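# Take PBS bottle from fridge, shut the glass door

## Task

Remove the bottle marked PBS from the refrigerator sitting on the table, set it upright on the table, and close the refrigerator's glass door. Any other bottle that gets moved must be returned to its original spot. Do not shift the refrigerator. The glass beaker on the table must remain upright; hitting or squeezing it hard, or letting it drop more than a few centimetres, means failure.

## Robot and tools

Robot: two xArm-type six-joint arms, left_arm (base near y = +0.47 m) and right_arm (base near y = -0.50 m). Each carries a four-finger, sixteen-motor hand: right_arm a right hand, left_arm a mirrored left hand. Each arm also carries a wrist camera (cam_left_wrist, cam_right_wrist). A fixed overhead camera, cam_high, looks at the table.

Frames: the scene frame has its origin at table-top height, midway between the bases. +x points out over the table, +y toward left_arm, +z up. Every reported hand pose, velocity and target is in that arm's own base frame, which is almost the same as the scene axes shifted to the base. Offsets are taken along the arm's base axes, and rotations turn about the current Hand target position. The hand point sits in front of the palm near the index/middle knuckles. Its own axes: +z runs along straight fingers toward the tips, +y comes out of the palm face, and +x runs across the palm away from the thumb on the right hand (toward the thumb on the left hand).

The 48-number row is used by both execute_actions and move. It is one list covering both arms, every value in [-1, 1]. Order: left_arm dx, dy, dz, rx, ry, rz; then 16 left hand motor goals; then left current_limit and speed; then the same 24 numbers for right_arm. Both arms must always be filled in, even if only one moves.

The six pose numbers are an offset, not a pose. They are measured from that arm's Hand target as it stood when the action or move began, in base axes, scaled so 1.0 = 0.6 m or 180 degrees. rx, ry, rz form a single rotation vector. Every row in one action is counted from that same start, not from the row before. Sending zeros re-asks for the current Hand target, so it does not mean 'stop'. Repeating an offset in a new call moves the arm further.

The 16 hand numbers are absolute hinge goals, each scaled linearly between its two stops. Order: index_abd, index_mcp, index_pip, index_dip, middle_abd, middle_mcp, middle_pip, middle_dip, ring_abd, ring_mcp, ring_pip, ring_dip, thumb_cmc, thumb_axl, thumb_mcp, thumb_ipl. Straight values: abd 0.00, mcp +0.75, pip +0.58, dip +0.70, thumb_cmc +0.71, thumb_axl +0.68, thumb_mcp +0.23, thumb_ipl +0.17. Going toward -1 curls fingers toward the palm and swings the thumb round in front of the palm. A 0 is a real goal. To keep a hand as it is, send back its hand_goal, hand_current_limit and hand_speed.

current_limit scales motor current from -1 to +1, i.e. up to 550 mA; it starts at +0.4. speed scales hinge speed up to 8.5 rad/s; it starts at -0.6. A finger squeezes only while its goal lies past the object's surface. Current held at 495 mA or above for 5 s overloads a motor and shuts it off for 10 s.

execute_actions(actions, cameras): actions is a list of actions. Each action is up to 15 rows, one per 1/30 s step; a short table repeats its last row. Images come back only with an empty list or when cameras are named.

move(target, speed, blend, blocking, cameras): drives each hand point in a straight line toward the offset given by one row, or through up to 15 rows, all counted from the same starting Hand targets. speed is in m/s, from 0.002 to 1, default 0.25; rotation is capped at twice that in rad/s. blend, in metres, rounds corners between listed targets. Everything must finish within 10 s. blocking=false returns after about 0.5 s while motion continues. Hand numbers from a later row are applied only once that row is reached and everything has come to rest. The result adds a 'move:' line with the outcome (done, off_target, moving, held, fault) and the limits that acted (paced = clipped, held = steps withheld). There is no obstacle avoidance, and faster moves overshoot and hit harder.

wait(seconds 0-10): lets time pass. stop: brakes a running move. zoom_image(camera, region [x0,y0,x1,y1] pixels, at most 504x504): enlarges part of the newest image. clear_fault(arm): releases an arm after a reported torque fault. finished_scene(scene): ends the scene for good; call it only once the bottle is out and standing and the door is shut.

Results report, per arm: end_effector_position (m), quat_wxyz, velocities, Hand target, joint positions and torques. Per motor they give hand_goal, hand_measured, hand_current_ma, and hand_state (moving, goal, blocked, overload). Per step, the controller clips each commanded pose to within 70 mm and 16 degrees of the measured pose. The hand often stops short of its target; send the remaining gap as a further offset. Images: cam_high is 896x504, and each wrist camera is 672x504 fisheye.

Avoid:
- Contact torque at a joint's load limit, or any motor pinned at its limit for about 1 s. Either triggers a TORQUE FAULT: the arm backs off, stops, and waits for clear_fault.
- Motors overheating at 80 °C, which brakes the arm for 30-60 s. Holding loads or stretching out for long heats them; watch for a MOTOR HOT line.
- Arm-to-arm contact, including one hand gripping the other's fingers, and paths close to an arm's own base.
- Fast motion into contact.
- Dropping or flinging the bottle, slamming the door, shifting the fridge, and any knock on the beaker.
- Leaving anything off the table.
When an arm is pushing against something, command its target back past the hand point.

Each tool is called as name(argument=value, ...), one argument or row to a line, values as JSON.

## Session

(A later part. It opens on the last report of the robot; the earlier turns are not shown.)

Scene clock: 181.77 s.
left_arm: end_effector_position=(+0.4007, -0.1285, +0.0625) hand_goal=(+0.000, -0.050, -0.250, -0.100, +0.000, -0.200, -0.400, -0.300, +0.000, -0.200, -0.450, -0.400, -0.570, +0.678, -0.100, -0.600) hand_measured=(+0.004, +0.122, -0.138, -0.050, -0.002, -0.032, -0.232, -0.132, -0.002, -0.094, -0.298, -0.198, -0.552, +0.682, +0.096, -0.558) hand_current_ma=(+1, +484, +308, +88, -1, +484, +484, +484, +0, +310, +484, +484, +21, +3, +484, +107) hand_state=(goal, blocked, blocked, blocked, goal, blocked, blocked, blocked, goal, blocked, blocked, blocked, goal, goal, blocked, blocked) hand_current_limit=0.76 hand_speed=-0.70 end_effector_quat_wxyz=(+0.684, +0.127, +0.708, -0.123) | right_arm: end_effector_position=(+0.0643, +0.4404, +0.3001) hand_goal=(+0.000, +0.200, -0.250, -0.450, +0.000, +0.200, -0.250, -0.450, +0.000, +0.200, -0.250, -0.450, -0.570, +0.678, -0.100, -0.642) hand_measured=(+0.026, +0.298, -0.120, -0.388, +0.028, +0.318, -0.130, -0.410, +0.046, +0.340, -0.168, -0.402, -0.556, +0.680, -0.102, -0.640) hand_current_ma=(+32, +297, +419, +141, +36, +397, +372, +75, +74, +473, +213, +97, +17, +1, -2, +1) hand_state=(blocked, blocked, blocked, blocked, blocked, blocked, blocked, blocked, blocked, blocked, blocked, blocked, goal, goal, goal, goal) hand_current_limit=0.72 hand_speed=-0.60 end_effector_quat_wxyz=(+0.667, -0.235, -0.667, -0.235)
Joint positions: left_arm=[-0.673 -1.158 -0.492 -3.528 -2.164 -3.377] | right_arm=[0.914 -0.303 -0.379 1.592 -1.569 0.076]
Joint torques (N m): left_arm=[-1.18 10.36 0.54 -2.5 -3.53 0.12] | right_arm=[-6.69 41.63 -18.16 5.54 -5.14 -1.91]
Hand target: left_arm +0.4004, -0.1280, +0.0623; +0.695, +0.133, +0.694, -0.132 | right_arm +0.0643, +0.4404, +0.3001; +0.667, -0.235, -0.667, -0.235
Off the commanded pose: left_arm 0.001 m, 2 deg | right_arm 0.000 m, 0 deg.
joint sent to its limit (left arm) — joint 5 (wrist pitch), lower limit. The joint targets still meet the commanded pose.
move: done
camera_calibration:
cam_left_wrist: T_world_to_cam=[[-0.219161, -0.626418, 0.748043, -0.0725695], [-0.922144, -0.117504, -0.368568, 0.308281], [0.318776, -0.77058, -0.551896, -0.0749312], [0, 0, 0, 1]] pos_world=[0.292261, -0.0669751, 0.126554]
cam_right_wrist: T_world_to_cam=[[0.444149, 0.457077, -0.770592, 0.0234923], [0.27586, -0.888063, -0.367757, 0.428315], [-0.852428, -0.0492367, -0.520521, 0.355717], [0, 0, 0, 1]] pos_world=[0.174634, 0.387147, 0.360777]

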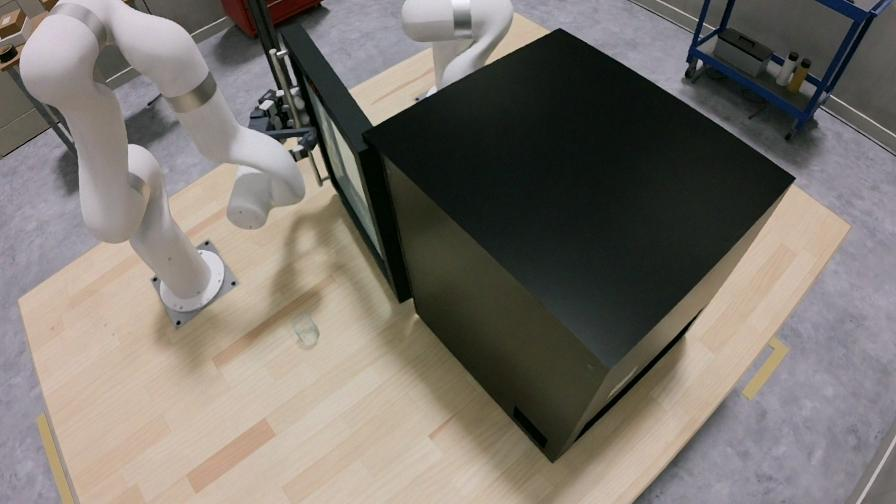

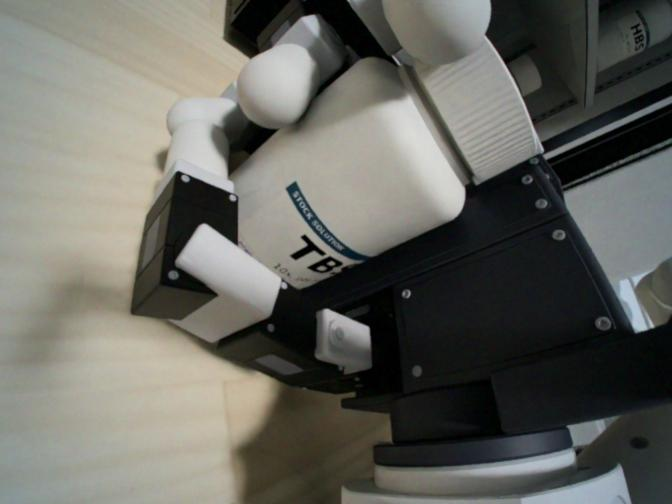

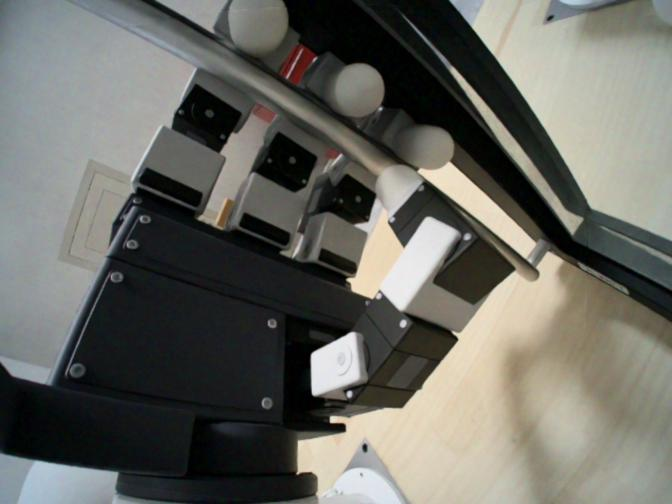

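move(
  target=[
    [0.066,-0.035,0.0,0,0,0,0,-0.05,-0.25,-0.1,0,-0.2,-0.4,-0.3,0,-0.2,-0.45,-0.4,-0.571,0.678,-0.1,-0.6,0.76,-0.7,0,0,0,0,0,0,0,0.2,-0.25,-0.45,0,0.2,-0.25,-0.45,0,0.2,-0.25,-0.45,-0.571,0.678,-0.1,-0.643,0.72,-0.6],
  ],
  speed=0.08,
  cameras=["cam_left_wrist"],
)

Scene clock: 183.07 s.
left_arm: end_effector_position=(+0.4401, -0.1491, +0.0624) hand_goal=(+0.000, -0.050, -0.250, -0.100, +0.000, -0.200, -0.400, -0.300, +0.000, -0.200, -0.450, -0.400, -0.570, +0.678, -0.100, -0.600) hand_measured=(+0.004, +0.122, -0.138, -0.050, -0.002, -0.032, -0.232, -0.132, -0.002, -0.094, -0.298, -0.200, -0.552, +0.682, +0.096, -0.558) hand_current_ma=(+1, +484, +308, +88, -1, +484, +484, +484, +0, +310, +484, +484, +20, +3, +484, +107) hand_state=(goal, blocked, blocked, blocked, goal, blocked, blocked, blocked, goal, blocked, blocked, blocked, goal, goal, blocked, blocked) hand_current_limit=0.76 hand_speed=-0.70 end_effector_quat_wxyz=(+0.695, +0.133, +0.694, -0.133) | right_arm: end_effector_position=(+0.0643, +0.4404, +0.3001) hand_goal=(+0.000, +0.200, -0.250, -0.450, +0.000, +0.200, -0.250, -0.450, +0.000, +0.200, -0.250, -0.450, -0.570, +0.678, -0.100, -0.642) hand_measured=(+0.026, +0.298, -0.120, -0.388, +0.028, +0.318, -0.130, -0.410, +0.046, +0.340, -0.168, -0.402, -0.556, +0.680, -0.102, -0.640) hand_current_ma=(+32, +297, +419, +141, +36, +397, +372, +75, +74, +473, +213, +97, +17, +1, -2, +1) hand_state=(blocked, blocked, blocked, blocked, blocked, blocked, blocked, blocked, blocked, blocked, blocked, blocked, goal, goal, goal, goal) hand_current_limit=0.72 hand_speed=-0.60 end_effector_quat_wxyz=(+0.667, -0.235, -0.667, -0.235)
Joint positions: left_arm=[-0.624 -1.147 -0.576 -3.432 -2.123 -3.296] | right_arm=[0.914 -0.303 -0.379 1.592 -1.569 0.076]
Joint torques (N m): left_arm=[2.68 22.78 -0.3 0.87 -0.94 0.67] | right_arm=[-4.96 40.81 -18.32 5.86 -5.01 -1.87]
Hand target: left_arm +0.4400, -0.1490, +0.0623; +0.695, +0.133, +0.694, -0.132 | right_arm +0.0643, +0.4404, +0.3001; +0.667, -0.235, -0.667, -0.235
Off the commanded pose: left_arm 0.000 m, 0 deg | right_arm 0.000 m, 0 deg.
move: done
camera_calibration:
cam_left_wrist: T_world_to_cam=[[-0.258719, -0.612201, 0.747178, -0.0570892], [-0.911544, -0.101203, -0.398554, 0.341784], [0.319612, -0.784199, -0.531865, -0.107083], [0, 0, 0, 1]] pos_world=[0.331007, -0.0843349, 0.121921]
Images, in order (width x height): cam_left_wrist 672x504.

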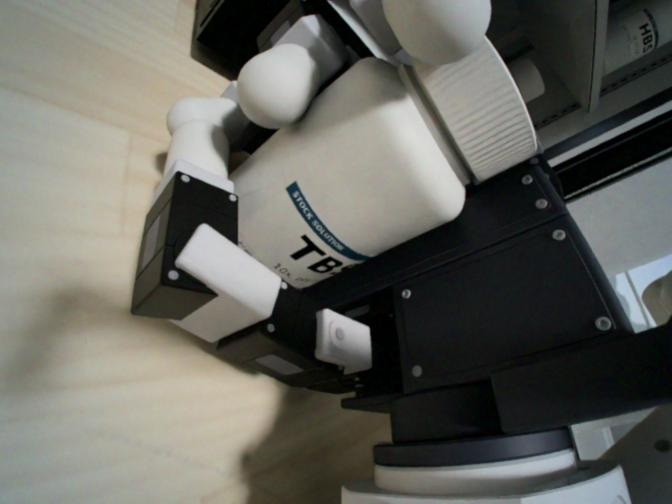

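move(
  target=[
    [0,0,-0.022,0,0,0,0,-0.05,-0.25,-0.1,0,-0.2,-0.4,-0.3,0,-0.2,-0.45,-0.4,-0.571,0.678,-0.1,-0.6,0.76,-0.7,0,0,0,0,0,0,0,0.2,-0.25,-0.45,0,0.2,-0.25,-0.45,0,0.2,-0.25,-0.45,-0.571,0.678,-0.1,-0.643,0.72,-0.6],
  ],
  speed=0.03,
  cameras=["cam_left_wrist"],
)

zoom_image(
  camera="cam_left_wrist",
  region=[100, 0, 500, 400],
)

Scene clock: 186.30 s.
left_arm: end_effector_position=(+0.4401, -0.1491, +0.0492) hand_goal=(+0.000, -0.050, -0.250, -0.100, +0.000, -0.200, -0.400, -0.300, +0.000, -0.200, -0.450, -0.400, -0.570, +0.678, -0.100, -0.600) hand_measured=(+0.004, +0.122, -0.138, -0.050, -0.016, -0.032, -0.232, -0.134, -0.088, -0.094, -0.284, -0.200, -0.552, +0.682, +0.096, -0.558) hand_current_ma=(+2, +484, +308, +88, -13, +484, +484, +484, -171, +310, +484, +484, +20, +3, +484, +107) hand_state=(goal, blocked, blocked, blocked, goal, blocked, blocked, blocked, blocked, blocked, blocked, blocked, goal, goal, blocked, blocked) hand_current_limit=0.76 hand_speed=-0.70 end_effector_quat_wxyz=(+0.695, +0.133, +0.694, -0.133) | right_arm: end_effector_position=(+0.0643, +0.4404, +0.3001) hand_goal=(+0.000, +0.200, -0.250, -0.450, +0.000, +0.200, -0.250, -0.450, +0.000, +0.200, -0.250, -0.450, -0.570, +0.678, -0.100, -0.642) hand_measured=(+0.026, +0.298, -0.120, -0.388, +0.028, +0.318, -0.130, -0.410, +0.046, +0.340, -0.168, -0.402, -0.556, +0.680, -0.102, -0.640) hand_current_ma=(+32, +297, +419, +141, +36, +397, +372, +75, +74, +473, +213, +97, +17, +1, -2, +1) hand_state=(blocked, blocked, blocked, blocked, blocked, blocked, blocked, blocked, blocked, blocked, blocked, blocked, goal, goal, goal, goal) hand_current_limit=0.72 hand_speed=-0.60 end_effector_quat_wxyz=(+0.667, -0.235, -0.667, -0.235)
Joint positions: left_arm=[-0.624 -1.188 -0.603 -3.435 -2.137 -3.301] | right_arm=[0.914 -0.303 -0.379 1.592 -1.569 0.076]
Joint torques (N m): left_arm=[1.2 3.48 -0.2 1.27 5.96 -1.3] | right_arm=[-5.8 40.95 -17.93 5.53 -5.17 -1.71]
Hand target: left_arm +0.4400, -0.1490, +0.0491; +0.695, +0.133, +0.694, -0.132 | right_arm +0.0643, +0.4404, +0.3001; +0.667, -0.235, -0.667, -0.235
Off the commanded pose: left_arm 0.000 m, 0 deg | right_arm 0.000 m, 0 deg.
move: done
camera_calibration:
cam_left_wrist: T_world_to_cam=[[-0.258872, -0.612177, 0.747144, -0.0471959], [-0.911463, -0.101215, -0.398736, 0.336424], [0.319719, -0.784216, -0.531775, -0.114119], [0, 0, 0, 1]] pos_world=[0.330907, -0.0843349, 0.108721]
Images, in order (width x height): cam_left_wrist 672x504.

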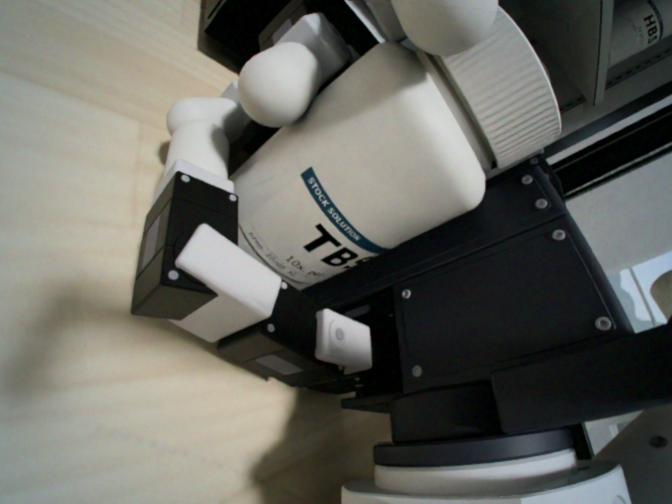

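Scaled by 1.260 from the camera's 672x504 image, which has a finer 960x720 frame.

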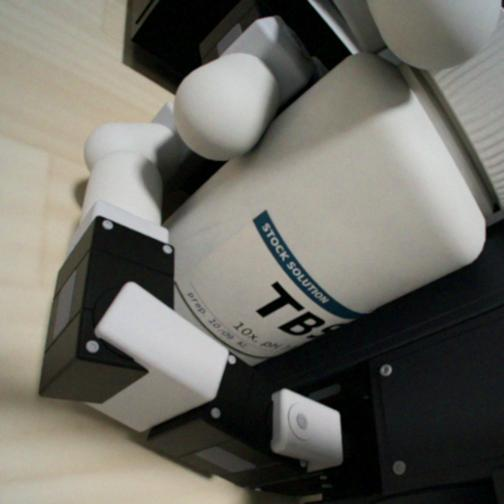

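move(
  target=[
    [0,0,0.002,0,0,0,0,0.11,-0.13,-0.03,0,0.1,-0.15,-0.03,0,0.1,-0.15,-0.03,-0.571,0.678,0.1,-0.55,0.4,-0.8,0,0,0,0,0,0,0,0.2,-0.25,-0.45,0,0.2,-0.25,-0.45,0,0.2,-0.25,-0.45,-0.571,0.678,-0.1,-0.643,0.72,-0.6],
    [0,0,0.002,0,0,0,0,0.4,-0.007,0.116,0,0.4,-0.007,0.116,0,0.4,-0.007,0.116,-0.571,0.678,0.3,-0.5,0.4,-0.7,0,0,0,0,0,0,0,0.2,-0.25,-0.45,0,0.2,-0.25,-0.45,0,0.2,-0.25,-0.45,-0.571,0.678,-0.1,-0.643,0.72,-0.6],
    [0,0,0.002,0,0,0,0,0.685,-0.007,0.116,0,0.685,-0.007,0.116,0,0.685,-0.007,0.116,-0.571,0.678,0.393,-0.48,0.4,-0.7,0,0,0,0,0,0,0,0.2,-0.25,-0.45,0,0.2,-0.25,-0.45,0,0.2,-0.25,-0.45,-0.571,0.678,-0.1,-0.643,0.72,-0.6],
  ],
  speed=0.03,
  cameras=["cam_left_wrist"],
)

zoom_image(
  camera="cam_left_wrist",
  region=[100, 0, 500, 400],
)

Scene clock: 188.50 s.
left_arm: end_effector_position=(+0.4400, -0.1490, +0.0503) hand_goal=(+0.000, +0.686, -0.006, +0.116, +0.000, +0.686, -0.006, +0.116, +0.000, +0.686, -0.006, +0.116, -0.570, +0.678, +0.394, -0.480) hand_measured=(+0.004, +0.684, -0.008, +0.114, +0.002, +0.684, -0.008, +0.114, +0.000, +0.684, -0.008, +0.114, -0.554, +0.680, +0.392, -0.482) hand_current_ma=(+1, -1, -1, -1, +0, -1, -1, -1, +0, -1, -1, -1, +16, +1, -1, -1) hand_state=(goal, goal, goal, goal, goal, goal, goal, goal, goal, goal, goal, goal, goal, goal, goal, goal) hand_current_limit=0.40 hand_speed=-0.70 end_effector_quat_wxyz=(+0.695, +0.133, +0.694, -0.132) | right_arm: end_effector_position=(+0.0643, +0.4404, +0.3001) hand_goal=(+0.000, +0.200, -0.250, -0.450, +0.000, +0.200, -0.250, -0.450, +0.000, +0.200, -0.250, -0.450, -0.570, +0.678, -0.100, -0.642) hand_measured=(+0.026, +0.298, -0.120, -0.388, +0.028, +0.318, -0.130, -0.410, +0.046, +0.340, -0.168, -0.402, -0.556, +0.680, -0.102, -0.640) hand_current_ma=(+32, +297, +419, +141, +36, +397, +372, +75, +74, +473, +213, +97, +17, +1, -2, +1) hand_state=(blocked, blocked, blocked, blocked, blocked, blocked, blocked, blocked, blocked, blocked, blocked, blocked, goal, goal, goal, goal) hand_current_limit=0.72 hand_speed=-0.60 end_effector_quat_wxyz=(+0.667, -0.235, -0.667, -0.235)
Joint positions: left_arm=[-0.624 -1.185 -0.601 -3.434 -2.136 -3.301] | right_arm=[0.914 -0.303 -0.379 1.592 -1.569 0.076]
Joint torques (N m): left_arm=[-0.75 32.12 3.01 -0.69 -3.28 0.48] | right_arm=[-6.87 39.71 -18.5 6.58 -4.99 -1.83]
Hand target: left_arm +0.4400, -0.1490, +0.0503; +0.695, +0.133, +0.694, -0.132 | right_arm +0.0643, +0.4404, +0.3001; +0.667, -0.235, -0.667, -0.235
Off the commanded pose: left_arm 0.000 m, 0 deg | right_arm 0.000 m, 0 deg.
move: done
camera_calibration:
cam_left_wrist: T_world_to_cam=[[-0.258613, -0.612229, 0.747191, -0.0481623], [-0.911612, -0.101161, -0.398409, 0.337012], [0.319505, -0.784182, -0.531954, -0.113419], [0, 0, 0, 1]] pos_world=[0.331006, -0.0843348, 0.109922]
Images, in order (width x height): cam_left_wrist 672x504.

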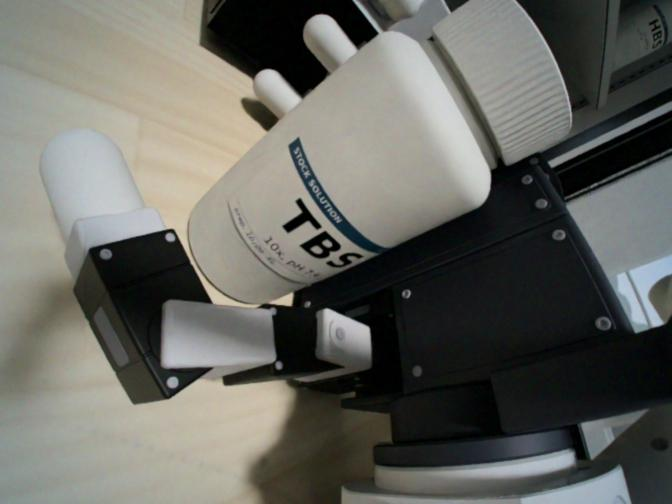

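Scaled by 1.260 from the camera's 672x504 image, which has a finer 960x720 frame.

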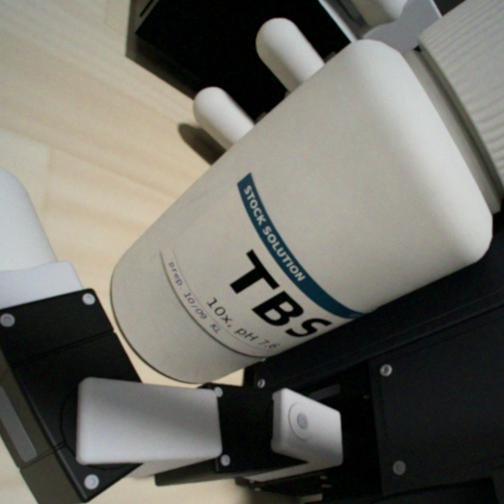

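move(
  target=[
    [0,0,0,0,0,0,0,0.685,-0.007,0.116,0,0.685,-0.007,0.116,0,0.685,-0.007,0.116,-0.571,0.678,0.393,-0.0486,0.4,-0.4,0,0,0,0,0,0,0,0.2,-0.25,-0.45,0,0.2,-0.25,-0.45,0,0.2,-0.25,-0.45,-0.571,0.678,-0.1,-0.643,0.72,-0.6],
    [-0.0613,-0.155,0,0,0,0,0,0.685,-0.007,0.116,0,0.685,-0.007,0.116,0,0.685,-0.007,0.116,-0.571,0.678,0.393,-0.0486,0.4,-0.4,0,0,0,0,0,0,0,0.2,-0.25,-0.45,0,0.2,-0.25,-0.45,0,0.2,-0.25,-0.45,-0.571,0.678,-0.1,-0.643,0.72,-0.6],
    [-0.0613,-0.155,0.2,0,0,0,0,0.685,-0.007,0.116,0,0.685,-0.007,0.116,0,0.685,-0.007,0.116,-0.571,0.678,0.393,-0.0486,0.4,-0.4,0,0,0,0,0,0,0,0.2,-0.25,-0.45,0,0.2,-0.25,-0.45,0,0.2,-0.25,-0.45,-0.571,0.678,-0.1,-0.643,0.72,-0.6],
    [0.0112,-0.2095,0.2,0,0,0.111,0,0.75,0.58,0.7,0,0.75,0.58,0.7,0,0.75,0.58,0.7,-0.571,0.678,0.393,-0.0486,0.4,-0.4,0,0,0,0,0,0,0,0.2,-0.25,-0.45,0,0.2,-0.25,-0.45,0,0.2,-0.25,-0.45,-0.571,0.678,-0.1,-0.643,0.72,-0.6],
  ],
  speed=[0.05,0.06,0.15,0.15],
  cameras=["cam_left_wrist"],
)

zoom_image(
  camera="cam_left_wrist",
  region=[100, 0, 500, 400],
)

Scene clock: 197.53 s.
left_arm: end_effector_position=(+0.4468, -0.2747, +0.1703) hand_goal=(+0.000, +0.750, +0.580, +0.700, +0.000, +0.750, +0.580, +0.700, +0.000, +0.750, +0.580, +0.700, -0.570, +0.678, +0.394, -0.048) hand_measured=(+0.004, +0.748, +0.578, +0.698, +0.002, +0.748, +0.578, +0.698, +0.002, +0.748, +0.578, +0.698, -0.554, +0.680, +0.392, -0.050) hand_current_ma=(+1, -1, -1, -1, +0, -1, -1, -1, +0, -1, -1, -1, +16, +0, -1, -1) hand_state=(goal, goal, goal, goal, goal, goal, goal, goal, goal, goal, goal, goal, goal, goal, goal, goal) hand_current_limit=0.40 hand_speed=-0.40 end_effector_quat_wxyz=(+0.707, +0.010, +0.707, -0.010) | right_arm: end_effector_position=(+0.0643, +0.4404, +0.3001) hand_goal=(+0.000, +0.200, -0.250, -0.450, +0.000, +0.200, -0.250, -0.450, +0.000, +0.200, -0.250, -0.450, -0.570, +0.678, -0.100, -0.642) hand_measured=(+0.026, +0.298, -0.120, -0.388, +0.028, +0.318, -0.130, -0.410, +0.046, +0.340, -0.168, -0.402, -0.556, +0.680, -0.102, -0.640) hand_current_ma=(+32, +297, +419, +141, +36, +397, +372, +75, +74, +473, +213, +97, +17, +1, -2, +1) hand_state=(blocked, blocked, blocked, blocked, blocked, blocked, blocked, blocked, blocked, blocked, blocked, blocked, goal, goal, goal, goal) hand_current_limit=0.72 hand_speed=-0.60 end_effector_quat_wxyz=(+0.667, -0.235, -0.667, -0.235)
Joint positions: left_arm=[-1.005 -0.836 -0.788 -4.118 -1.599 -3.181] | right_arm=[0.914 -0.303 -0.379 1.592 -1.569 0.076]
Joint torques (N m): left_arm=[1.35 14.85 -9.49 0.08 -0.75 0.43] | right_arm=[-6.94 36.48 -18.36 6.05 -4.96 -1.6]
Hand target: left_arm +0.4468, -0.2747, +0.1703; +0.707, +0.010, +0.707, -0.010 | right_arm +0.0643, +0.4404, +0.3001; +0.667, -0.235, -0.667, -0.235
Off the commanded pose: left_arm 0.000 m, 0 deg | right_arm 0.000 m, 0 deg.
move: done
camera_calibration:
cam_left_wrist: T_world_to_cam=[[-0.033822, -0.663777, 0.747165, -0.327616], [-0.822164, -0.406581, -0.398421, 0.254341], [0.568246, -0.627768, -0.531982, -0.218422], [0, 0, 0, 1]] pos_world=[0.322146, -0.251172, 0.229922]
Images, in order (width x height): cam_left_wrist 672x504.

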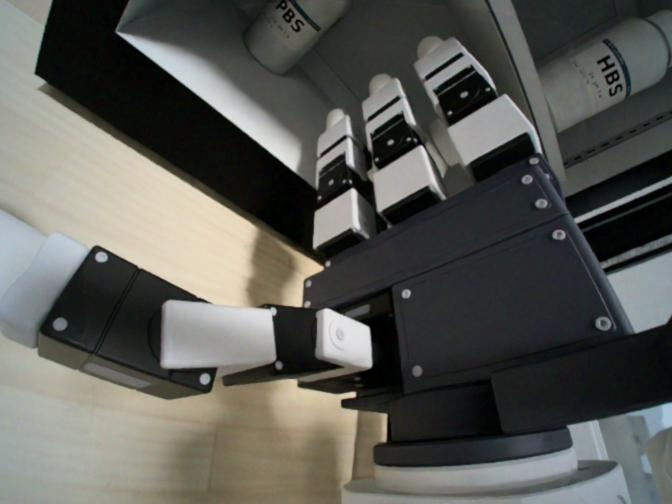

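Scaled by 1.260 from the camera's 672x504 image, which has a finer 960x720 frame.

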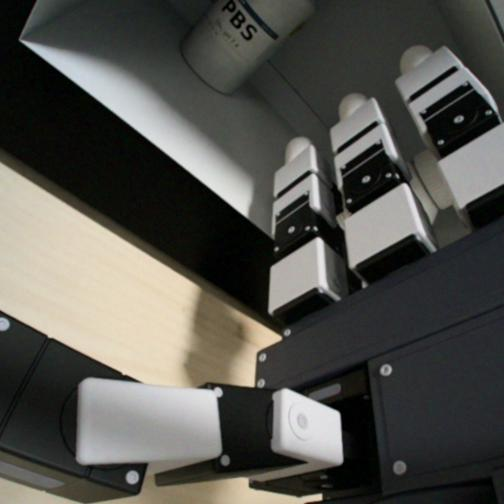

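zoom_image(
  camera="cam_left_wrist",
  region=[110, 0, 360, 160],
)

Scaled by 2.016 from the camera's 672x504 image, which has a finer 960x720 frame.

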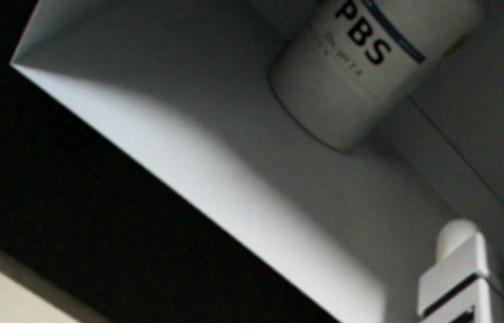

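move(
  target=[
    [0.1,-0.001,-0.0305,0,0,0,0,0.75,0.58,0.7,0,0.75,0.58,0.7,0,0.75,0.58,0.7,-0.571,0.678,0.393,-0.0486,0.4,-0.4,0,0,0,0,0,0,0,0.2,-0.25,-0.45,0,0.2,-0.25,-0.45,0,0.2,-0.25,-0.45,-0.571,0.678,-0.1,-0.643,0.72,-0.6],
    [0.2317,-0.0048,-0.0305,0,0,0,0,0.75,0.58,0.7,0,0.75,0.58,0.7,0,0.75,0.58,0.7,-0.571,0.678,0.393,-0.0486,0.4,-0.4,0,0,0,0,0,0,0,0.2,-0.25,-0.45,0,0.2,-0.25,-0.45,0,0.2,-0.25,-0.45,-0.571,0.678,-0.1,-0.643,0.72,-0.6],
  ],
  speed=[0.12,0.06],
  cameras=["cam_left_wrist"],
)

zoom_image(
  camera="cam_left_wrist",
  region=[100, 0, 500, 300],
)

Scene clock: 204.53 s.
left_arm: end_effector_position=(+0.5858, -0.2776, +0.1520) hand_goal=(+0.000, +0.750, +0.580, +0.700, +0.000, +0.750, +0.580, +0.700, +0.000, +0.750, +0.580, +0.700, -0.570, +0.678, +0.394, -0.048) hand_measured=(+0.004, +0.750, +0.578, +0.698, +0.002, +0.750, +0.578, +0.698, +0.002, +0.750, +0.578, +0.698, -0.554, +0.680, +0.392, -0.050) hand_current_ma=(+1, +0, -1, -1, +0, +0, -1, -1, +0, +0, -1, -1, +16, +0, +0, -1) hand_state=(goal, goal, goal, goal, goal, goal, goal, goal, goal, goal, goal, goal, goal, goal, goal, goal) hand_current_limit=0.40 hand_speed=-0.40 end_effector_quat_wxyz=(+0.707, +0.010, +0.707, -0.010) | right_arm: end_effector_position=(+0.0643, +0.4404, +0.3001) hand_goal=(+0.000, +0.200, -0.250, -0.450, +0.000, +0.200, -0.250, -0.450, +0.000, +0.200, -0.250, -0.450, -0.570, +0.678, -0.100, -0.642) hand_measured=(+0.026, +0.298, -0.120, -0.388, +0.028, +0.318, -0.130, -0.410, +0.046, +0.340, -0.168, -0.402, -0.556, +0.680, -0.102, -0.640) hand_current_ma=(+32, +297, +419, +141, +36, +397, +372, +75, +74, +473, +213, +97, +17, +1, -2, +1) hand_state=(blocked, blocked, blocked, blocked, blocked, blocked, blocked, blocked, blocked, blocked, blocked, blocked, goal, goal, goal, goal) hand_current_limit=0.72 hand_speed=-0.60 end_effector_quat_wxyz=(+0.667, -0.235, -0.667, -0.235)
Joint positions: left_arm=[-0.776 -0.968 -1.058 -3.89 -1.505 -3.08] | right_arm=[0.914 -0.303 -0.379 1.592 -1.569 0.076]
Joint torques (N m): left_arm=[4.51 17.1 -12.3 0.76 -0.72 0.49] | right_arm=[-5.59 35.31 -17.65 6.03 -4.91 -1.6]
Hand target: left_arm +0.5858, -0.2776, +0.1520; +0.707, +0.010, +0.707, -0.010 | right_arm +0.0643, +0.4404, +0.3001; +0.667, -0.235, -0.667, -0.235
Off the commanded pose: left_arm 0.000 m, 0 deg | right_arm 0.000 m, 0 deg.
move: done
camera_calibration:
cam_left_wrist: T_world_to_cam=[[-0.033876, -0.663804, 0.747139, -0.311142], [-0.822161, -0.406538, -0.39847, 0.360172], [0.568246, -0.627768, -0.531982, -0.308964], [0, 0, 0, 1]] pos_world=[0.461146, -0.254072, 0.211621]
Images, in order (width x height): cam_left_wrist 672x504.

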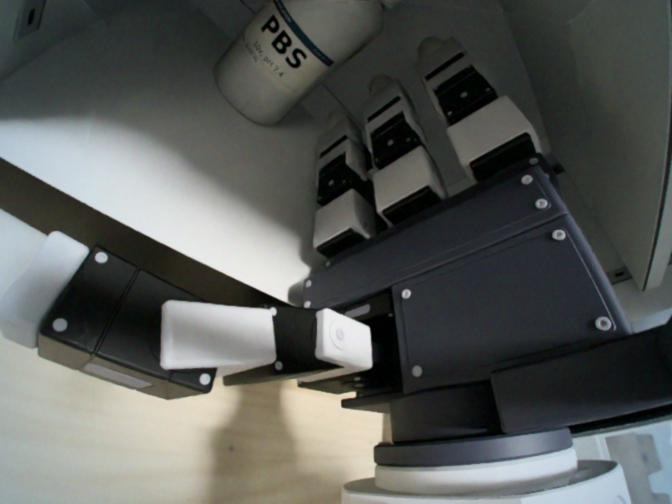

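Scaled by 1.260 from the camera's 672x504 image, which has a finer 960x720 frame.

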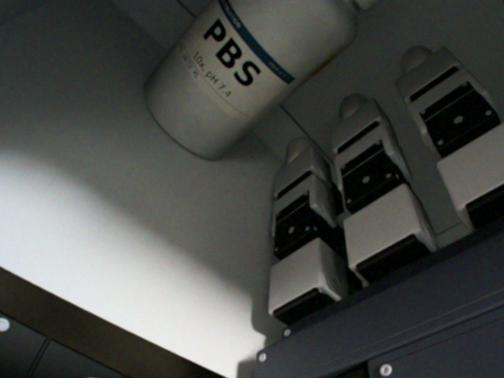

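move(
  target=[
    [0,0,0,0,0,0,0,0.75,0.58,-0.03,0,0.75,0.58,-0.03,0,0.75,0.58,-0.03,-0.571,0.678,0.393,-0.0486,0.3,-0.6,0,0,0,0,0,0,0,0.2,-0.25,-0.45,0,0.2,-0.25,-0.45,0,0.2,-0.25,-0.45,-0.571,0.678,-0.1,-0.643,0.72,-0.6],
    [0.0333,0.0,0,0,0,0,0,0.75,0.43,-0.17,0,0.75,0.43,-0.17,0,0.75,0.43,-0.17,-0.571,0.678,0.393,-0.0486,0.3,-0.6,0,0,0,0,0,0,0,0.2,-0.25,-0.45,0,0.2,-0.25,-0.45,0,0.2,-0.25,-0.45,-0.571,0.678,-0.1,-0.643,0.72,-0.6],
    [0.038,0.01,0,0,0,0,0,0.75,0.43,-0.17,0,0.75,0.43,-0.17,0,0.75,0.43,-0.17,-0.571,0.678,0.393,-0.0486,0.3,-0.6,0,0,0,0,0,0,0,0.2,-0.25,-0.45,0,0.2,-0.25,-0.45,0,0.2,-0.25,-0.45,-0.571,0.678,-0.1,-0.643,0.72,-0.6],
  ],
  speed=[0.05,0.05,0.03],
  cameras=["cam_left_wrist"],
)

zoom_image(
  camera="cam_left_wrist",
  region=[100, 0, 500, 300],
)

Scene clock: 208.13 s.
left_arm: end_effector_position=(+0.6086, -0.2717, +0.1520) hand_goal=(+0.000, +0.750, +0.430, -0.170, +0.000, +0.750, +0.430, -0.170, +0.000, +0.750, +0.430, -0.170, -0.570, +0.678, +0.394, -0.048) hand_measured=(+0.004, +0.754, +0.432, -0.168, +0.002, +0.752, +0.432, -0.168, +0.002, +0.750, +0.432, -0.168, -0.554, +0.680, +0.392, -0.050) hand_current_ma=(+1, +2, +1, +1, +0, +1, +1, +1, +0, +0, +1, +1, +16, +0, +0, -1) hand_state=(goal, goal, goal, goal, goal, goal, goal, goal, goal, goal, goal, goal, goal, goal, goal, goal) hand_current_limit=0.30 hand_speed=-0.60 end_effector_quat_wxyz=(+0.707, +0.010, +0.707, -0.010) | right_arm: end_effector_position=(+0.0643, +0.4404, +0.3001) hand_goal=(+0.000, +0.200, -0.250, -0.450, +0.000, +0.200, -0.250, -0.450, +0.000, +0.200, -0.250, -0.450, -0.570, +0.678, -0.100, -0.642) hand_measured=(+0.026, +0.298, -0.120, -0.388, +0.028, +0.318, -0.130, -0.410, +0.046, +0.340, -0.168, -0.402, -0.556, +0.680, -0.102, -0.640) hand_current_ma=(+32, +297, +419, +141, +36, +397, +372, +75, +74, +473, +213, +97, +17, +1, -2, +1) hand_state=(blocked, blocked, blocked, blocked, blocked, blocked, blocked, blocked, blocked, blocked, blocked, blocked, goal, goal, goal, goal) hand_current_limit=0.72 hand_speed=-0.60 end_effector_quat_wxyz=(+0.667, -0.235, -0.667, -0.235)
Joint positions: left_arm=[-0.737 -0.981 -1.095 -3.853 -1.486 -3.067] | right_arm=[0.914 -0.303 -0.379 1.592 -1.569 0.076]
Joint torques (N m): left_arm=[4.01 41.72 -5.24 0.98 -3.37 -0.03] | right_arm=[-5.58 34.69 -17.67 5.37 -4.99 -1.7]
Hand target: left_arm +0.6086, -0.2716, +0.1520; +0.707, +0.010, +0.707, -0.010 | right_arm +0.0643, +0.4404, +0.3001; +0.667, -0.235, -0.667, -0.235
Off the commanded pose: left_arm 0.000 m, 0 deg | right_arm 0.000 m, 0 deg.
move: done
camera_calibration:
cam_left_wrist: T_world_to_cam=[[-0.033876, -0.663804, 0.747139, -0.306387], [-0.822161, -0.406538, -0.39847, 0.381356], [0.568246, -0.627768, -0.531982, -0.318153], [0, 0, 0, 1]] pos_world=[0.483946, -0.248072, 0.211621]
Images, in order (width x height): cam_left_wrist 672x504.

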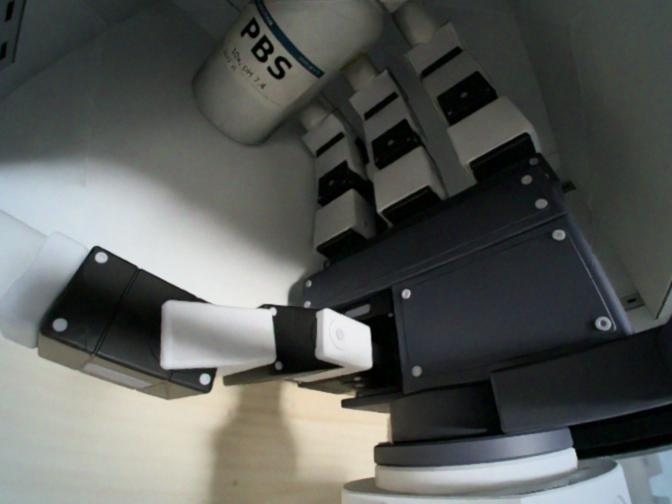

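Scaled by 1.260 from the camera's 672x504 image, which has a finer 960x720 frame.

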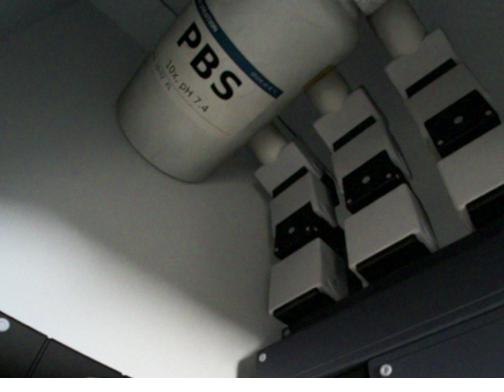

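move(
  target=[
    [0,0,0,0,0,0,0,0.72,0.1,-0.32,0,0.72,0.1,-0.32,0,0.72,0.1,-0.32,-0.571,0.678,0.393,-0.0486,0.1,-0.75,0,0,0,0,0,0,0,0.2,-0.25,-0.45,0,0.2,-0.25,-0.45,0,0.2,-0.25,-0.45,-0.571,0.678,-0.1,-0.643,0.72,-0.6],
    [-0.05,0.0,0,0,0,0,0,0.72,0.0,-0.36,0,0.72,0.0,-0.36,0,0.72,0.0,-0.36,-0.571,0.678,0.393,-0.0486,0.1,-0.75,0,0,0,0,0,0,0,0.2,-0.25,-0.45,0,0.2,-0.25,-0.45,0,0.2,-0.25,-0.45,-0.571,0.678,-0.1,-0.643,0.72,-0.6],
  ],
  speed=[0.04,0.04],
  cameras=["cam_left_wrist"],
)

zoom_image(
  camera="cam_left_wrist",
  region=[100, 0, 500, 300],
)

Scene clock: 210.63 s.
left_arm: end_effector_position=(+0.5786, -0.2716, +0.1520) hand_goal=(+0.000, +0.720, +0.000, -0.360, +0.000, +0.720, +0.000, -0.360, +0.000, +0.720, +0.000, -0.360, -0.570, +0.678, +0.394, -0.048) hand_measured=(+0.004, +0.722, +0.002, -0.358, +0.002, +0.722, +0.002, -0.358, +0.002, +0.722, +0.004, -0.358, -0.554, +0.680, +0.392, -0.050) hand_current_ma=(+1, +1, +1, +1, +1, +1, +1, +1, +0, +1, +1, +1, +16, +0, +0, -1) hand_state=(goal, goal, goal, goal, goal, goal, goal, goal, goal, goal, goal, goal, goal, goal, goal, goal) hand_current_limit=0.10 hand_speed=-0.75 end_effector_quat_wxyz=(+0.707, +0.010, +0.707, -0.010) | right_arm: end_effector_position=(+0.0643, +0.4404, +0.3001) hand_goal=(+0.000, +0.200, -0.250, -0.450, +0.000, +0.200, -0.250, -0.450, +0.000, +0.200, -0.250, -0.450, -0.570, +0.678, -0.100, -0.642) hand_measured=(+0.026, +0.298, -0.120, -0.388, +0.028, +0.318, -0.130, -0.410, +0.046, +0.340, -0.168, -0.402, -0.556, +0.680, -0.102, -0.640) hand_current_ma=(+32, +297, +419, +141, +36, +397, +372, +75, +74, +473, +213, +97, +17, +1, -2, +1) hand_state=(blocked, blocked, blocked, blocked, blocked, blocked, blocked, blocked, blocked, blocked, blocked, blocked, goal, goal, goal, goal) hand_current_limit=0.72 hand_speed=-0.60 end_effector_quat_wxyz=(+0.667, -0.235, -0.667, -0.235)
Joint positions: left_arm=[-0.777 -0.958 -1.031 -3.891 -1.518 -3.091] | right_arm=[0.914 -0.303 -0.379 1.592 -1.569 0.076]
Joint torques (N m): left_arm=[-1.59 41.12 -4.98 -1.07 -3.32 0.01] | right_arm=[-4.09 33.58 -18.04 6.28 -4.89 -1.63]
Hand target: left_arm +0.5786, -0.2716, +0.1520; +0.707, +0.010, +0.707, -0.010 | right_arm +0.0643, +0.4404, +0.3001; +0.667, -0.235, -0.667, -0.235
Off the commanded pose: left_arm 0.000 m, 0 deg | right_arm 0.000 m, 0 deg.
move: done
camera_calibration:
cam_left_wrist: T_world_to_cam=[[-0.033822, -0.663777, 0.747165, -0.307427], [-0.822164, -0.406581, -0.398421, 0.356671], [0.568246, -0.627768, -0.531982, -0.301106], [0, 0, 0, 1]] pos_world=[0.453946, -0.248072, 0.211622]
Images, in order (width x height): cam_left_wrist 672x504.

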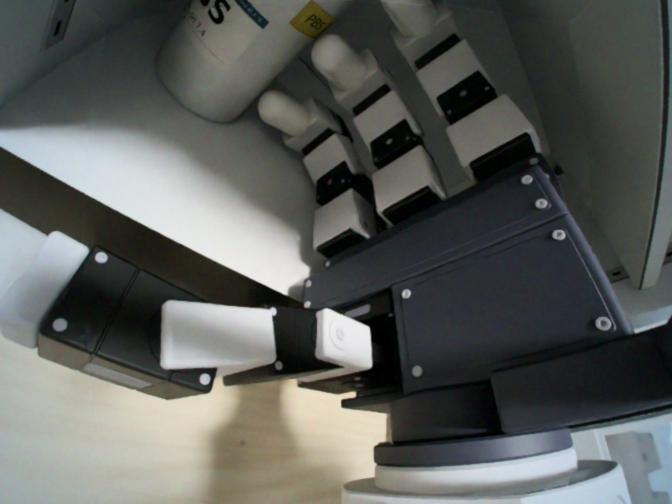

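Scaled by 1.260 from the camera's 672x504 image, which has a finer 960x720 frame.

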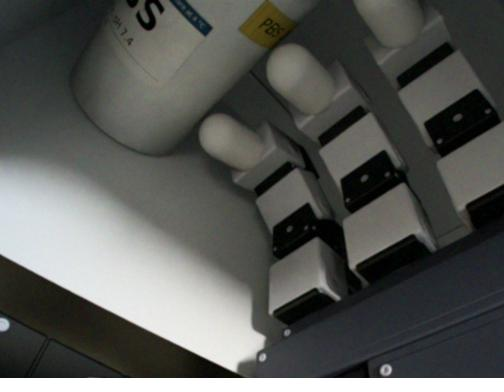

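move(
  target=[
    [0,0,0,0,0,0,0,0.75,0.58,0.5,0,0.75,0.58,0.5,0,0.75,0.58,0.5,-0.571,0.678,0.393,-0.0486,0.3,-0.5,0,0,0,0,0,0,0,0.2,-0.25,-0.45,0,0.2,-0.25,-0.45,0,0.2,-0.25,-0.45,-0.571,0.678,-0.1,-0.643,0.72,-0.6],
    [0.0,0.0,0,0,0,0,0,0.75,0.58,-0.17,0,0.75,0.58,-0.17,0,0.75,0.58,-0.17,-0.571,0.678,0.393,-0.0486,0.3,-0.5,0,0,0,0,0,0,0,0.2,-0.25,-0.45,0,0.2,-0.25,-0.45,0,0.2,-0.25,-0.45,-0.571,0.678,-0.1,-0.643,0.72,-0.6],
    [0.0217,0.005,0,0,0,0,0,0.75,0.36,-0.17,0,0.75,0.36,-0.17,0,0.75,0.36,-0.17,-0.571,0.678,0.393,-0.0486,0.3,-0.5,0,0,0,0,0,0,0,0.2,-0.25,-0.45,0,0.2,-0.25,-0.45,0,0.2,-0.25,-0.45,-0.571,0.678,-0.1,-0.643,0.72,-0.6],
    [0.0442,0.0445,0,0,0,0,0,0.75,0.139,-0.17,0,0.75,0.139,-0.17,0,0.75,0.139,-0.17,-0.571,0.678,0.393,-0.0486,0.3,-0.5,0,0,0,0,0,0,0,0.2,-0.25,-0.45,0,0.2,-0.25,-0.45,0,0.2,-0.25,-0.45,-0.571,0.678,-0.1,-0.643,0.72,-0.6],
  ],
  speed=[0.05,0.05,0.04,0.04],
  cameras=["cam_left_wrist"],
)

zoom_image(
  camera="cam_left_wrist",
  region=[0, 0, 400, 300],
)

Scene clock: 216.13 s.
left_arm: end_effector_position=(+0.6051, -0.2449, +0.1520) hand_goal=(+0.000, +0.750, +0.140, -0.170, +0.000, +0.750, +0.140, -0.170, +0.000, +0.750, +0.140, -0.170, -0.570, +0.678, +0.394, -0.048) hand_measured=(+0.004, +0.752, +0.146, -0.168, +0.002, +0.750, +0.142, -0.168, +0.002, +0.748, +0.144, -0.168, -0.554, +0.680, +0.392, -0.050) hand_current_ma=(+1, +1, +3, +1, +1, +0, +1, +1, +0, +0, +1, +1, +16, +0, +0, -1) hand_state=(goal, goal, goal, goal, goal, goal, goal, goal, goal, goal, goal, goal, goal, goal, goal, goal) hand_current_limit=0.30 hand_speed=-0.50 end_effector_quat_wxyz=(+0.707, +0.010, +0.707, -0.010) | right_arm: end_effector_position=(+0.0643, +0.4404, +0.3001) hand_goal=(+0.000, +0.200, -0.250, -0.450, +0.000, +0.200, -0.250, -0.450, +0.000, +0.200, -0.250, -0.450, -0.570, +0.678, -0.100, -0.642) hand_measured=(+0.026, +0.298, -0.120, -0.388, +0.028, +0.318, -0.130, -0.410, +0.046, +0.340, -0.168, -0.402, -0.556, +0.680, -0.102, -0.640) hand_current_ma=(+32, +297, +419, +141, +36, +397, +372, +75, +74, +473, +213, +97, +17, +1, -2, +1) hand_state=(blocked, blocked, blocked, blocked, blocked, blocked, blocked, blocked, blocked, blocked, blocked, blocked, goal, goal, goal, goal) hand_current_limit=0.72 hand_speed=-0.60 end_effector_quat_wxyz=(+0.667, -0.235, -0.667, -0.235)
Joint positions: left_arm=[-0.702 -0.959 -1.035 -3.816 -1.512 -3.094] | right_arm=[0.914 -0.303 -0.379 1.592 -1.569 0.076]
Joint torques (N m): left_arm=[2.4 39.95 -5.26 -0.22 -3.05 -0.03] | right_arm=[-4.65 31.89 -17.84 6.18 -4.77 -1.54]
Hand target: left_arm +0.6051, -0.2449, +0.1520; +0.707, +0.010, +0.707, -0.010 | right_arm +0.0643, +0.4404, +0.3001; +0.667, -0.235, -0.667, -0.235
Off the commanded pose: left_arm 0.000 m, 0 deg | right_arm 0.000 m, 0 deg.
move: done
camera_calibration:
cam_left_wrist: T_world_to_cam=[[-0.0339135, -0.663762, 0.747175, -0.288763], [-0.822184, -0.406512, -0.398448, 0.389345], [0.56821, -0.627828, -0.531948, -0.299406], [0, 0, 0, 1]] pos_world=[0.480446, -0.221372, 0.211622]
Images, in order (width x height): cam_left_wrist 672x504.

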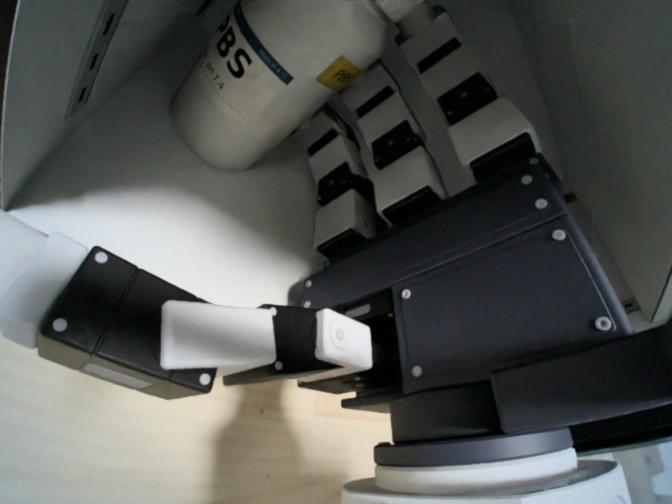

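Scaled by 1.260 from the camera's 672x504 image, which has a finer 960x720 frame.

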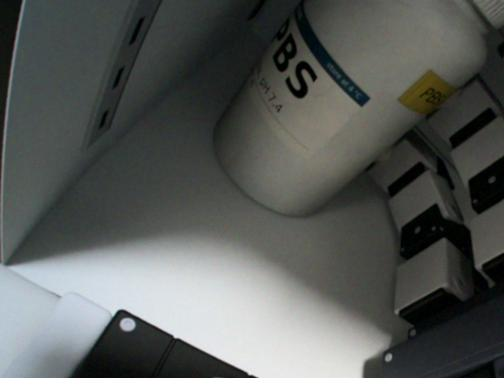

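move(
  target=[
    [-0.083,0.002,0,0,0,0,0,0.75,0.03,-0.25,0,0.75,0.03,-0.25,0,0.75,0.03,-0.25,-0.571,0.678,0.393,-0.0486,0.2,-0.75,0,0,0,0,0,0,0,0.2,-0.25,-0.45,0,0.2,-0.25,-0.45,0,0.2,-0.25,-0.45,-0.571,0.678,-0.1,-0.643,0.72,-0.6],
  ],
  speed=[0.04],
  cameras=["cam_left_wrist"],
)

zoom_image(
  camera="cam_left_wrist",
  region=[0, 0, 400, 300],
)

Scene clock: 217.90 s.
left_arm: end_effector_position=(+0.5553, -0.2437, +0.1520) hand_goal=(+0.000, +0.750, +0.030, -0.250, +0.000, +0.750, +0.030, -0.250, +0.000, +0.750, +0.030, -0.250, -0.570, +0.678, +0.394, -0.048) hand_measured=(+0.004, +0.754, +0.036, -0.246, +0.002, +0.752, +0.034, -0.248, +0.002, +0.748, +0.032, -0.248, -0.554, +0.680, +0.392, -0.050) hand_current_ma=(+1, +2, +4, +3, +1, +0, +2, +1, +0, +0, +1, +1, +16, +0, +0, -1) hand_state=(goal, goal, goal, goal, goal, goal, goal, goal, goal, goal, goal, goal, goal, goal, goal, goal) hand_current_limit=0.20 hand_speed=-0.75 end_effector_quat_wxyz=(+0.707, +0.010, +0.707, -0.010) | right_arm: end_effector_position=(+0.0643, +0.4404, +0.3001) hand_goal=(+0.000, +0.200, -0.250, -0.450, +0.000, +0.200, -0.250, -0.450, +0.000, +0.200, -0.250, -0.450, -0.570, +0.678, -0.100, -0.642) hand_measured=(+0.026, +0.298, -0.120, -0.388, +0.028, +0.318, -0.130, -0.410, +0.046, +0.340, -0.168, -0.402, -0.556, +0.680, -0.102, -0.640) hand_current_ma=(+32, +297, +419, +141, +36, +397, +372, +75, +74, +473, +213, +97, +17, +1, -2, +1) hand_state=(blocked, blocked, blocked, blocked, blocked, blocked, blocked, blocked, blocked, blocked, blocked, blocked, goal, goal, goal, goal) hand_current_limit=0.72 hand_speed=-0.60 end_effector_quat_wxyz=(+0.667, -0.235, -0.667, -0.235)
Joint positions: left_arm=[-0.769 -0.922 -0.929 -3.882 -1.567 -3.137] | right_arm=[0.914 -0.303 -0.379 1.592 -1.569 0.076]
Joint torques (N m): left_arm=[-1.07 38.65 -4.83 -1.33 -3.39 0.01] | right_arm=[-4.99 30.37 -17.16 5.97 -4.92 -1.51]
Hand target: left_arm +0.5553, -0.2437, +0.1520; +0.707, +0.010, +0.707, -0.010 | right_arm +0.0643, +0.4404, +0.3001; +0.667, -0.235, -0.667, -0.235
Off the commanded pose: left_arm 0.000 m, 0 deg | right_arm 0.000 m, 0 deg.
move: done
camera_calibration:
cam_left_wrist: T_world_to_cam=[[-0.033822, -0.663777, 0.747165, -0.289696], [-0.822164, -0.406581, -0.398421, 0.348859], [0.568246, -0.627768, -0.531982, -0.270351], [0, 0, 0, 1]] pos_world=[0.430646, -0.220172, 0.211622]
Images, in order (width x height): cam_left_wrist 672x504.

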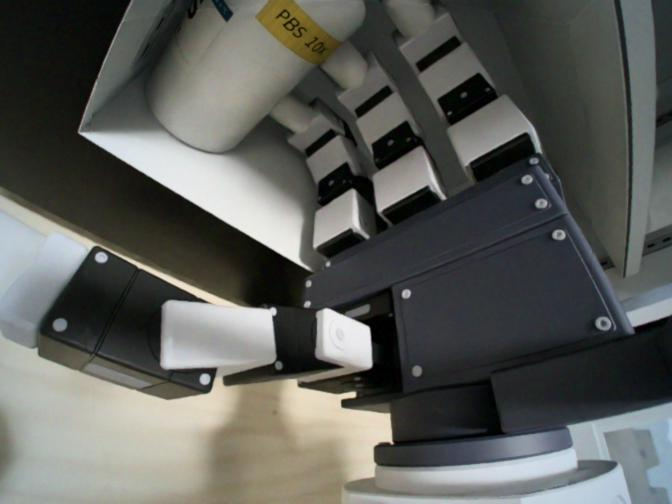

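Scaled by 1.260 from the camera's 672x504 image, which has a finer 960x720 frame.

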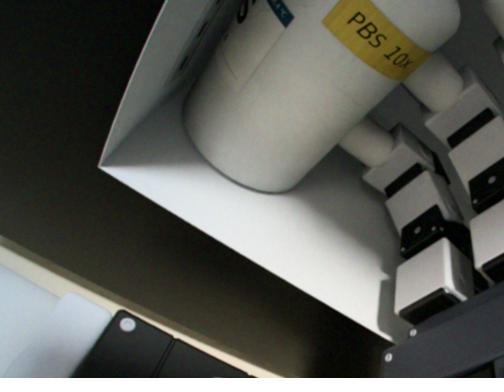

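move(
  target=[
    [0,0,0,0,0,0,0,0.75,0.03,-0.25,0,0.75,0.03,-0.25,0,0.75,0.03,-0.25,-0.571,0.678,0.393,-0.643,0.3,-0.5,0,0,0,0,0,0,0,0.2,-0.25,-0.45,0,0.2,-0.25,-0.45,0,0.2,-0.25,-0.45,-0.571,0.678,-0.1,-0.643,0.72,-0.6],
    [0.0733,0.0,0,0,0,0,0,0.75,0.03,-0.25,0,0.75,0.03,-0.25,0,0.75,0.03,-0.25,-0.571,0.678,0.393,-0.643,0.3,-0.5,0,0,0,0,0,0,0,0.2,-0.25,-0.45,0,0.2,-0.25,-0.45,0,0.2,-0.25,-0.45,-0.571,0.678,-0.1,-0.643,0.72,-0.6],
    [0.0733,0.0,0,0,0,0,0,0.45,-0.007,0.1,0,0.45,-0.007,0.1,0,0.45,-0.007,0.1,-0.571,0.678,0.3,-0.643,0.3,-0.6,0,0,0,0,0,0,0,0.2,-0.25,-0.45,0,0.2,-0.25,-0.45,0,0.2,-0.25,-0.45,-0.571,0.678,-0.1,-0.643,0.72,-0.6],
  ],
  speed=[0.05,0.05,0.04],
  cameras=["cam_left_wrist"],
)

zoom_image(
  camera="cam_left_wrist",
  region=[50, 0, 450, 300],
)

Scene clock: 221.87 s.
left_arm: end_effector_position=(+0.5993, -0.2437, +0.1520) hand_goal=(+0.000, +0.450, -0.006, +0.100, +0.000, +0.450, -0.006, +0.100, +0.000, +0.450, -0.006, +0.100, -0.570, +0.678, +0.300, -0.642) hand_measured=(+0.004, +0.452, -0.004, +0.098, +0.002, +0.452, -0.004, +0.098, +0.002, +0.452, -0.004, +0.098, -0.554, +0.680, +0.302, -0.640) hand_current_ma=(+1, +1, +1, -1, +1, +1, +1, -1, +0, +1, +1, -1, +16, +0, +1, +1) hand_state=(goal, goal, goal, goal, goal, goal, goal, goal, goal, goal, goal, goal, goal, goal, goal, goal) hand_current_limit=0.30 hand_speed=-0.60 end_effector_quat_wxyz=(+0.707, +0.010, +0.707, -0.010) | right_arm: end_effector_position=(+0.0643, +0.4404, +0.3001) hand_goal=(+0.000, +0.200, -0.250, -0.450, +0.000, +0.200, -0.250, -0.450, +0.000, +0.200, -0.250, -0.450, -0.570, +0.678, -0.100, -0.642) hand_measured=(+0.026, +0.298, -0.120, -0.388, +0.028, +0.318, -0.130, -0.410, +0.046, +0.340, -0.168, -0.402, -0.556, +0.680, -0.102, -0.640) hand_current_ma=(+32, +297, +419, +141, +36, +397, +372, +75, +74, +473, +213, +97, +17, +1, -2, +1) hand_state=(blocked, blocked, blocked, blocked, blocked, blocked, blocked, blocked, blocked, blocked, blocked, blocked, goal, goal, goal, goal) hand_current_limit=0.72 hand_speed=-0.60 end_effector_quat_wxyz=(+0.667, -0.235, -0.667, -0.235)
Joint positions: left_arm=[-0.708 -0.954 -1.02 -3.821 -1.52 -3.099] | right_arm=[0.914 -0.303 -0.379 1.592 -1.569 0.076]
Joint torques (N m): left_arm=[2.05 17.8 -11.76 0.1 -0.64 0.51] | right_arm=[-5.01 29.67 -17.67 6.25 -4.88 -1.55]
Hand target: left_arm +0.5993, -0.2437, +0.1520; +0.707, +0.010, +0.707, -0.010 | right_arm +0.0643, +0.4404, +0.3001; +0.667, -0.235, -0.667, -0.235
Off the commanded pose: left_arm 0.000 m, 0 deg | right_arm 0.000 m, 0 deg.
move: done
camera_calibration:
cam_left_wrist: T_world_to_cam=[[-0.033876, -0.663804, 0.747139, -0.288182], [-0.822161, -0.406538, -0.39847, 0.385053], [0.568246, -0.627768, -0.531982, -0.295354], [0, 0, 0, 1]] pos_world=[0.474646, -0.220172, 0.211621]
Images, in order (width x height): cam_left_wrist 672x504.

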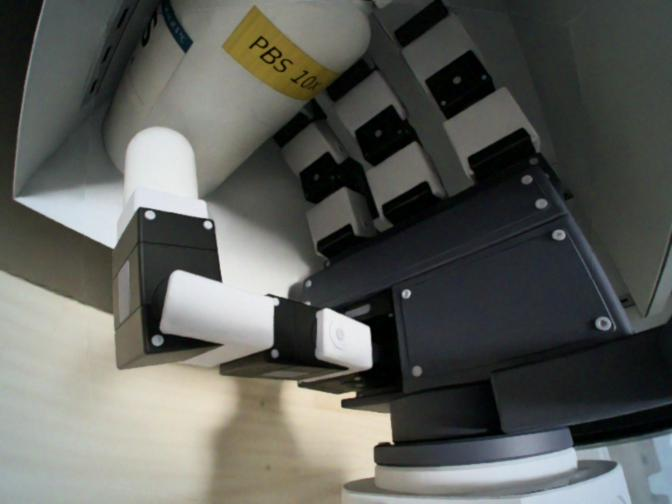

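Scaled by 1.260 from the camera's 672x504 image, which has a finer 960x720 frame.

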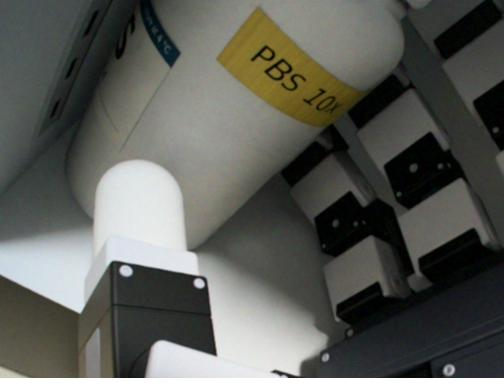

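move(
  target=[
    [0,0,0,0,0,0,0,0.30,-0.10,0.05,0,0.30,-0.10,0.05,0,0.30,-0.10,0.05,-0.571,0.678,0.25,-0.60,0.5,-0.7,0,0,0,0,0,0,0,0.2,-0.25,-0.45,0,0.2,-0.25,-0.45,0,0.2,-0.25,-0.45,-0.571,0.678,-0.1,-0.643,0.72,-0.6],
    [0,0,0,0,0,0,0,0.10,-0.2,-0.02,0,0.10,-0.2,-0.02,0,0.10,-0.2,-0.02,-0.571,0.678,0.1,-0.60,0.6,-0.7,0,0,0,0,0,0,0,0.2,-0.25,-0.45,0,0.2,-0.25,-0.45,0,0.2,-0.25,-0.45,-0.571,0.678,-0.1,-0.643,0.72,-0.6],
  ],
  speed=[0.05],
  cameras=["cam_left_wrist"],
)

zoom_image(
  camera="cam_left_wrist",
  region=[50, 0, 450, 300],
)

speed must be one number or one for each of the 2 targets, got a list of 1; nothing of the call was run

Scaled by 1.260 from the camera's 672x504 image, which has a finer 960x720 frame.

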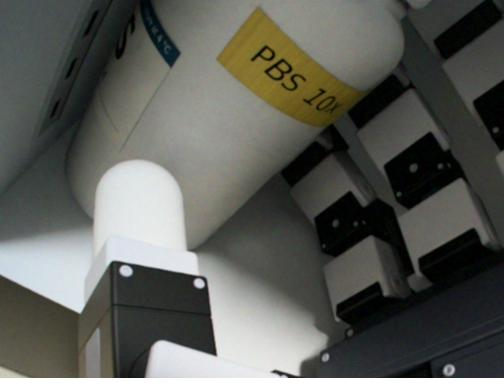

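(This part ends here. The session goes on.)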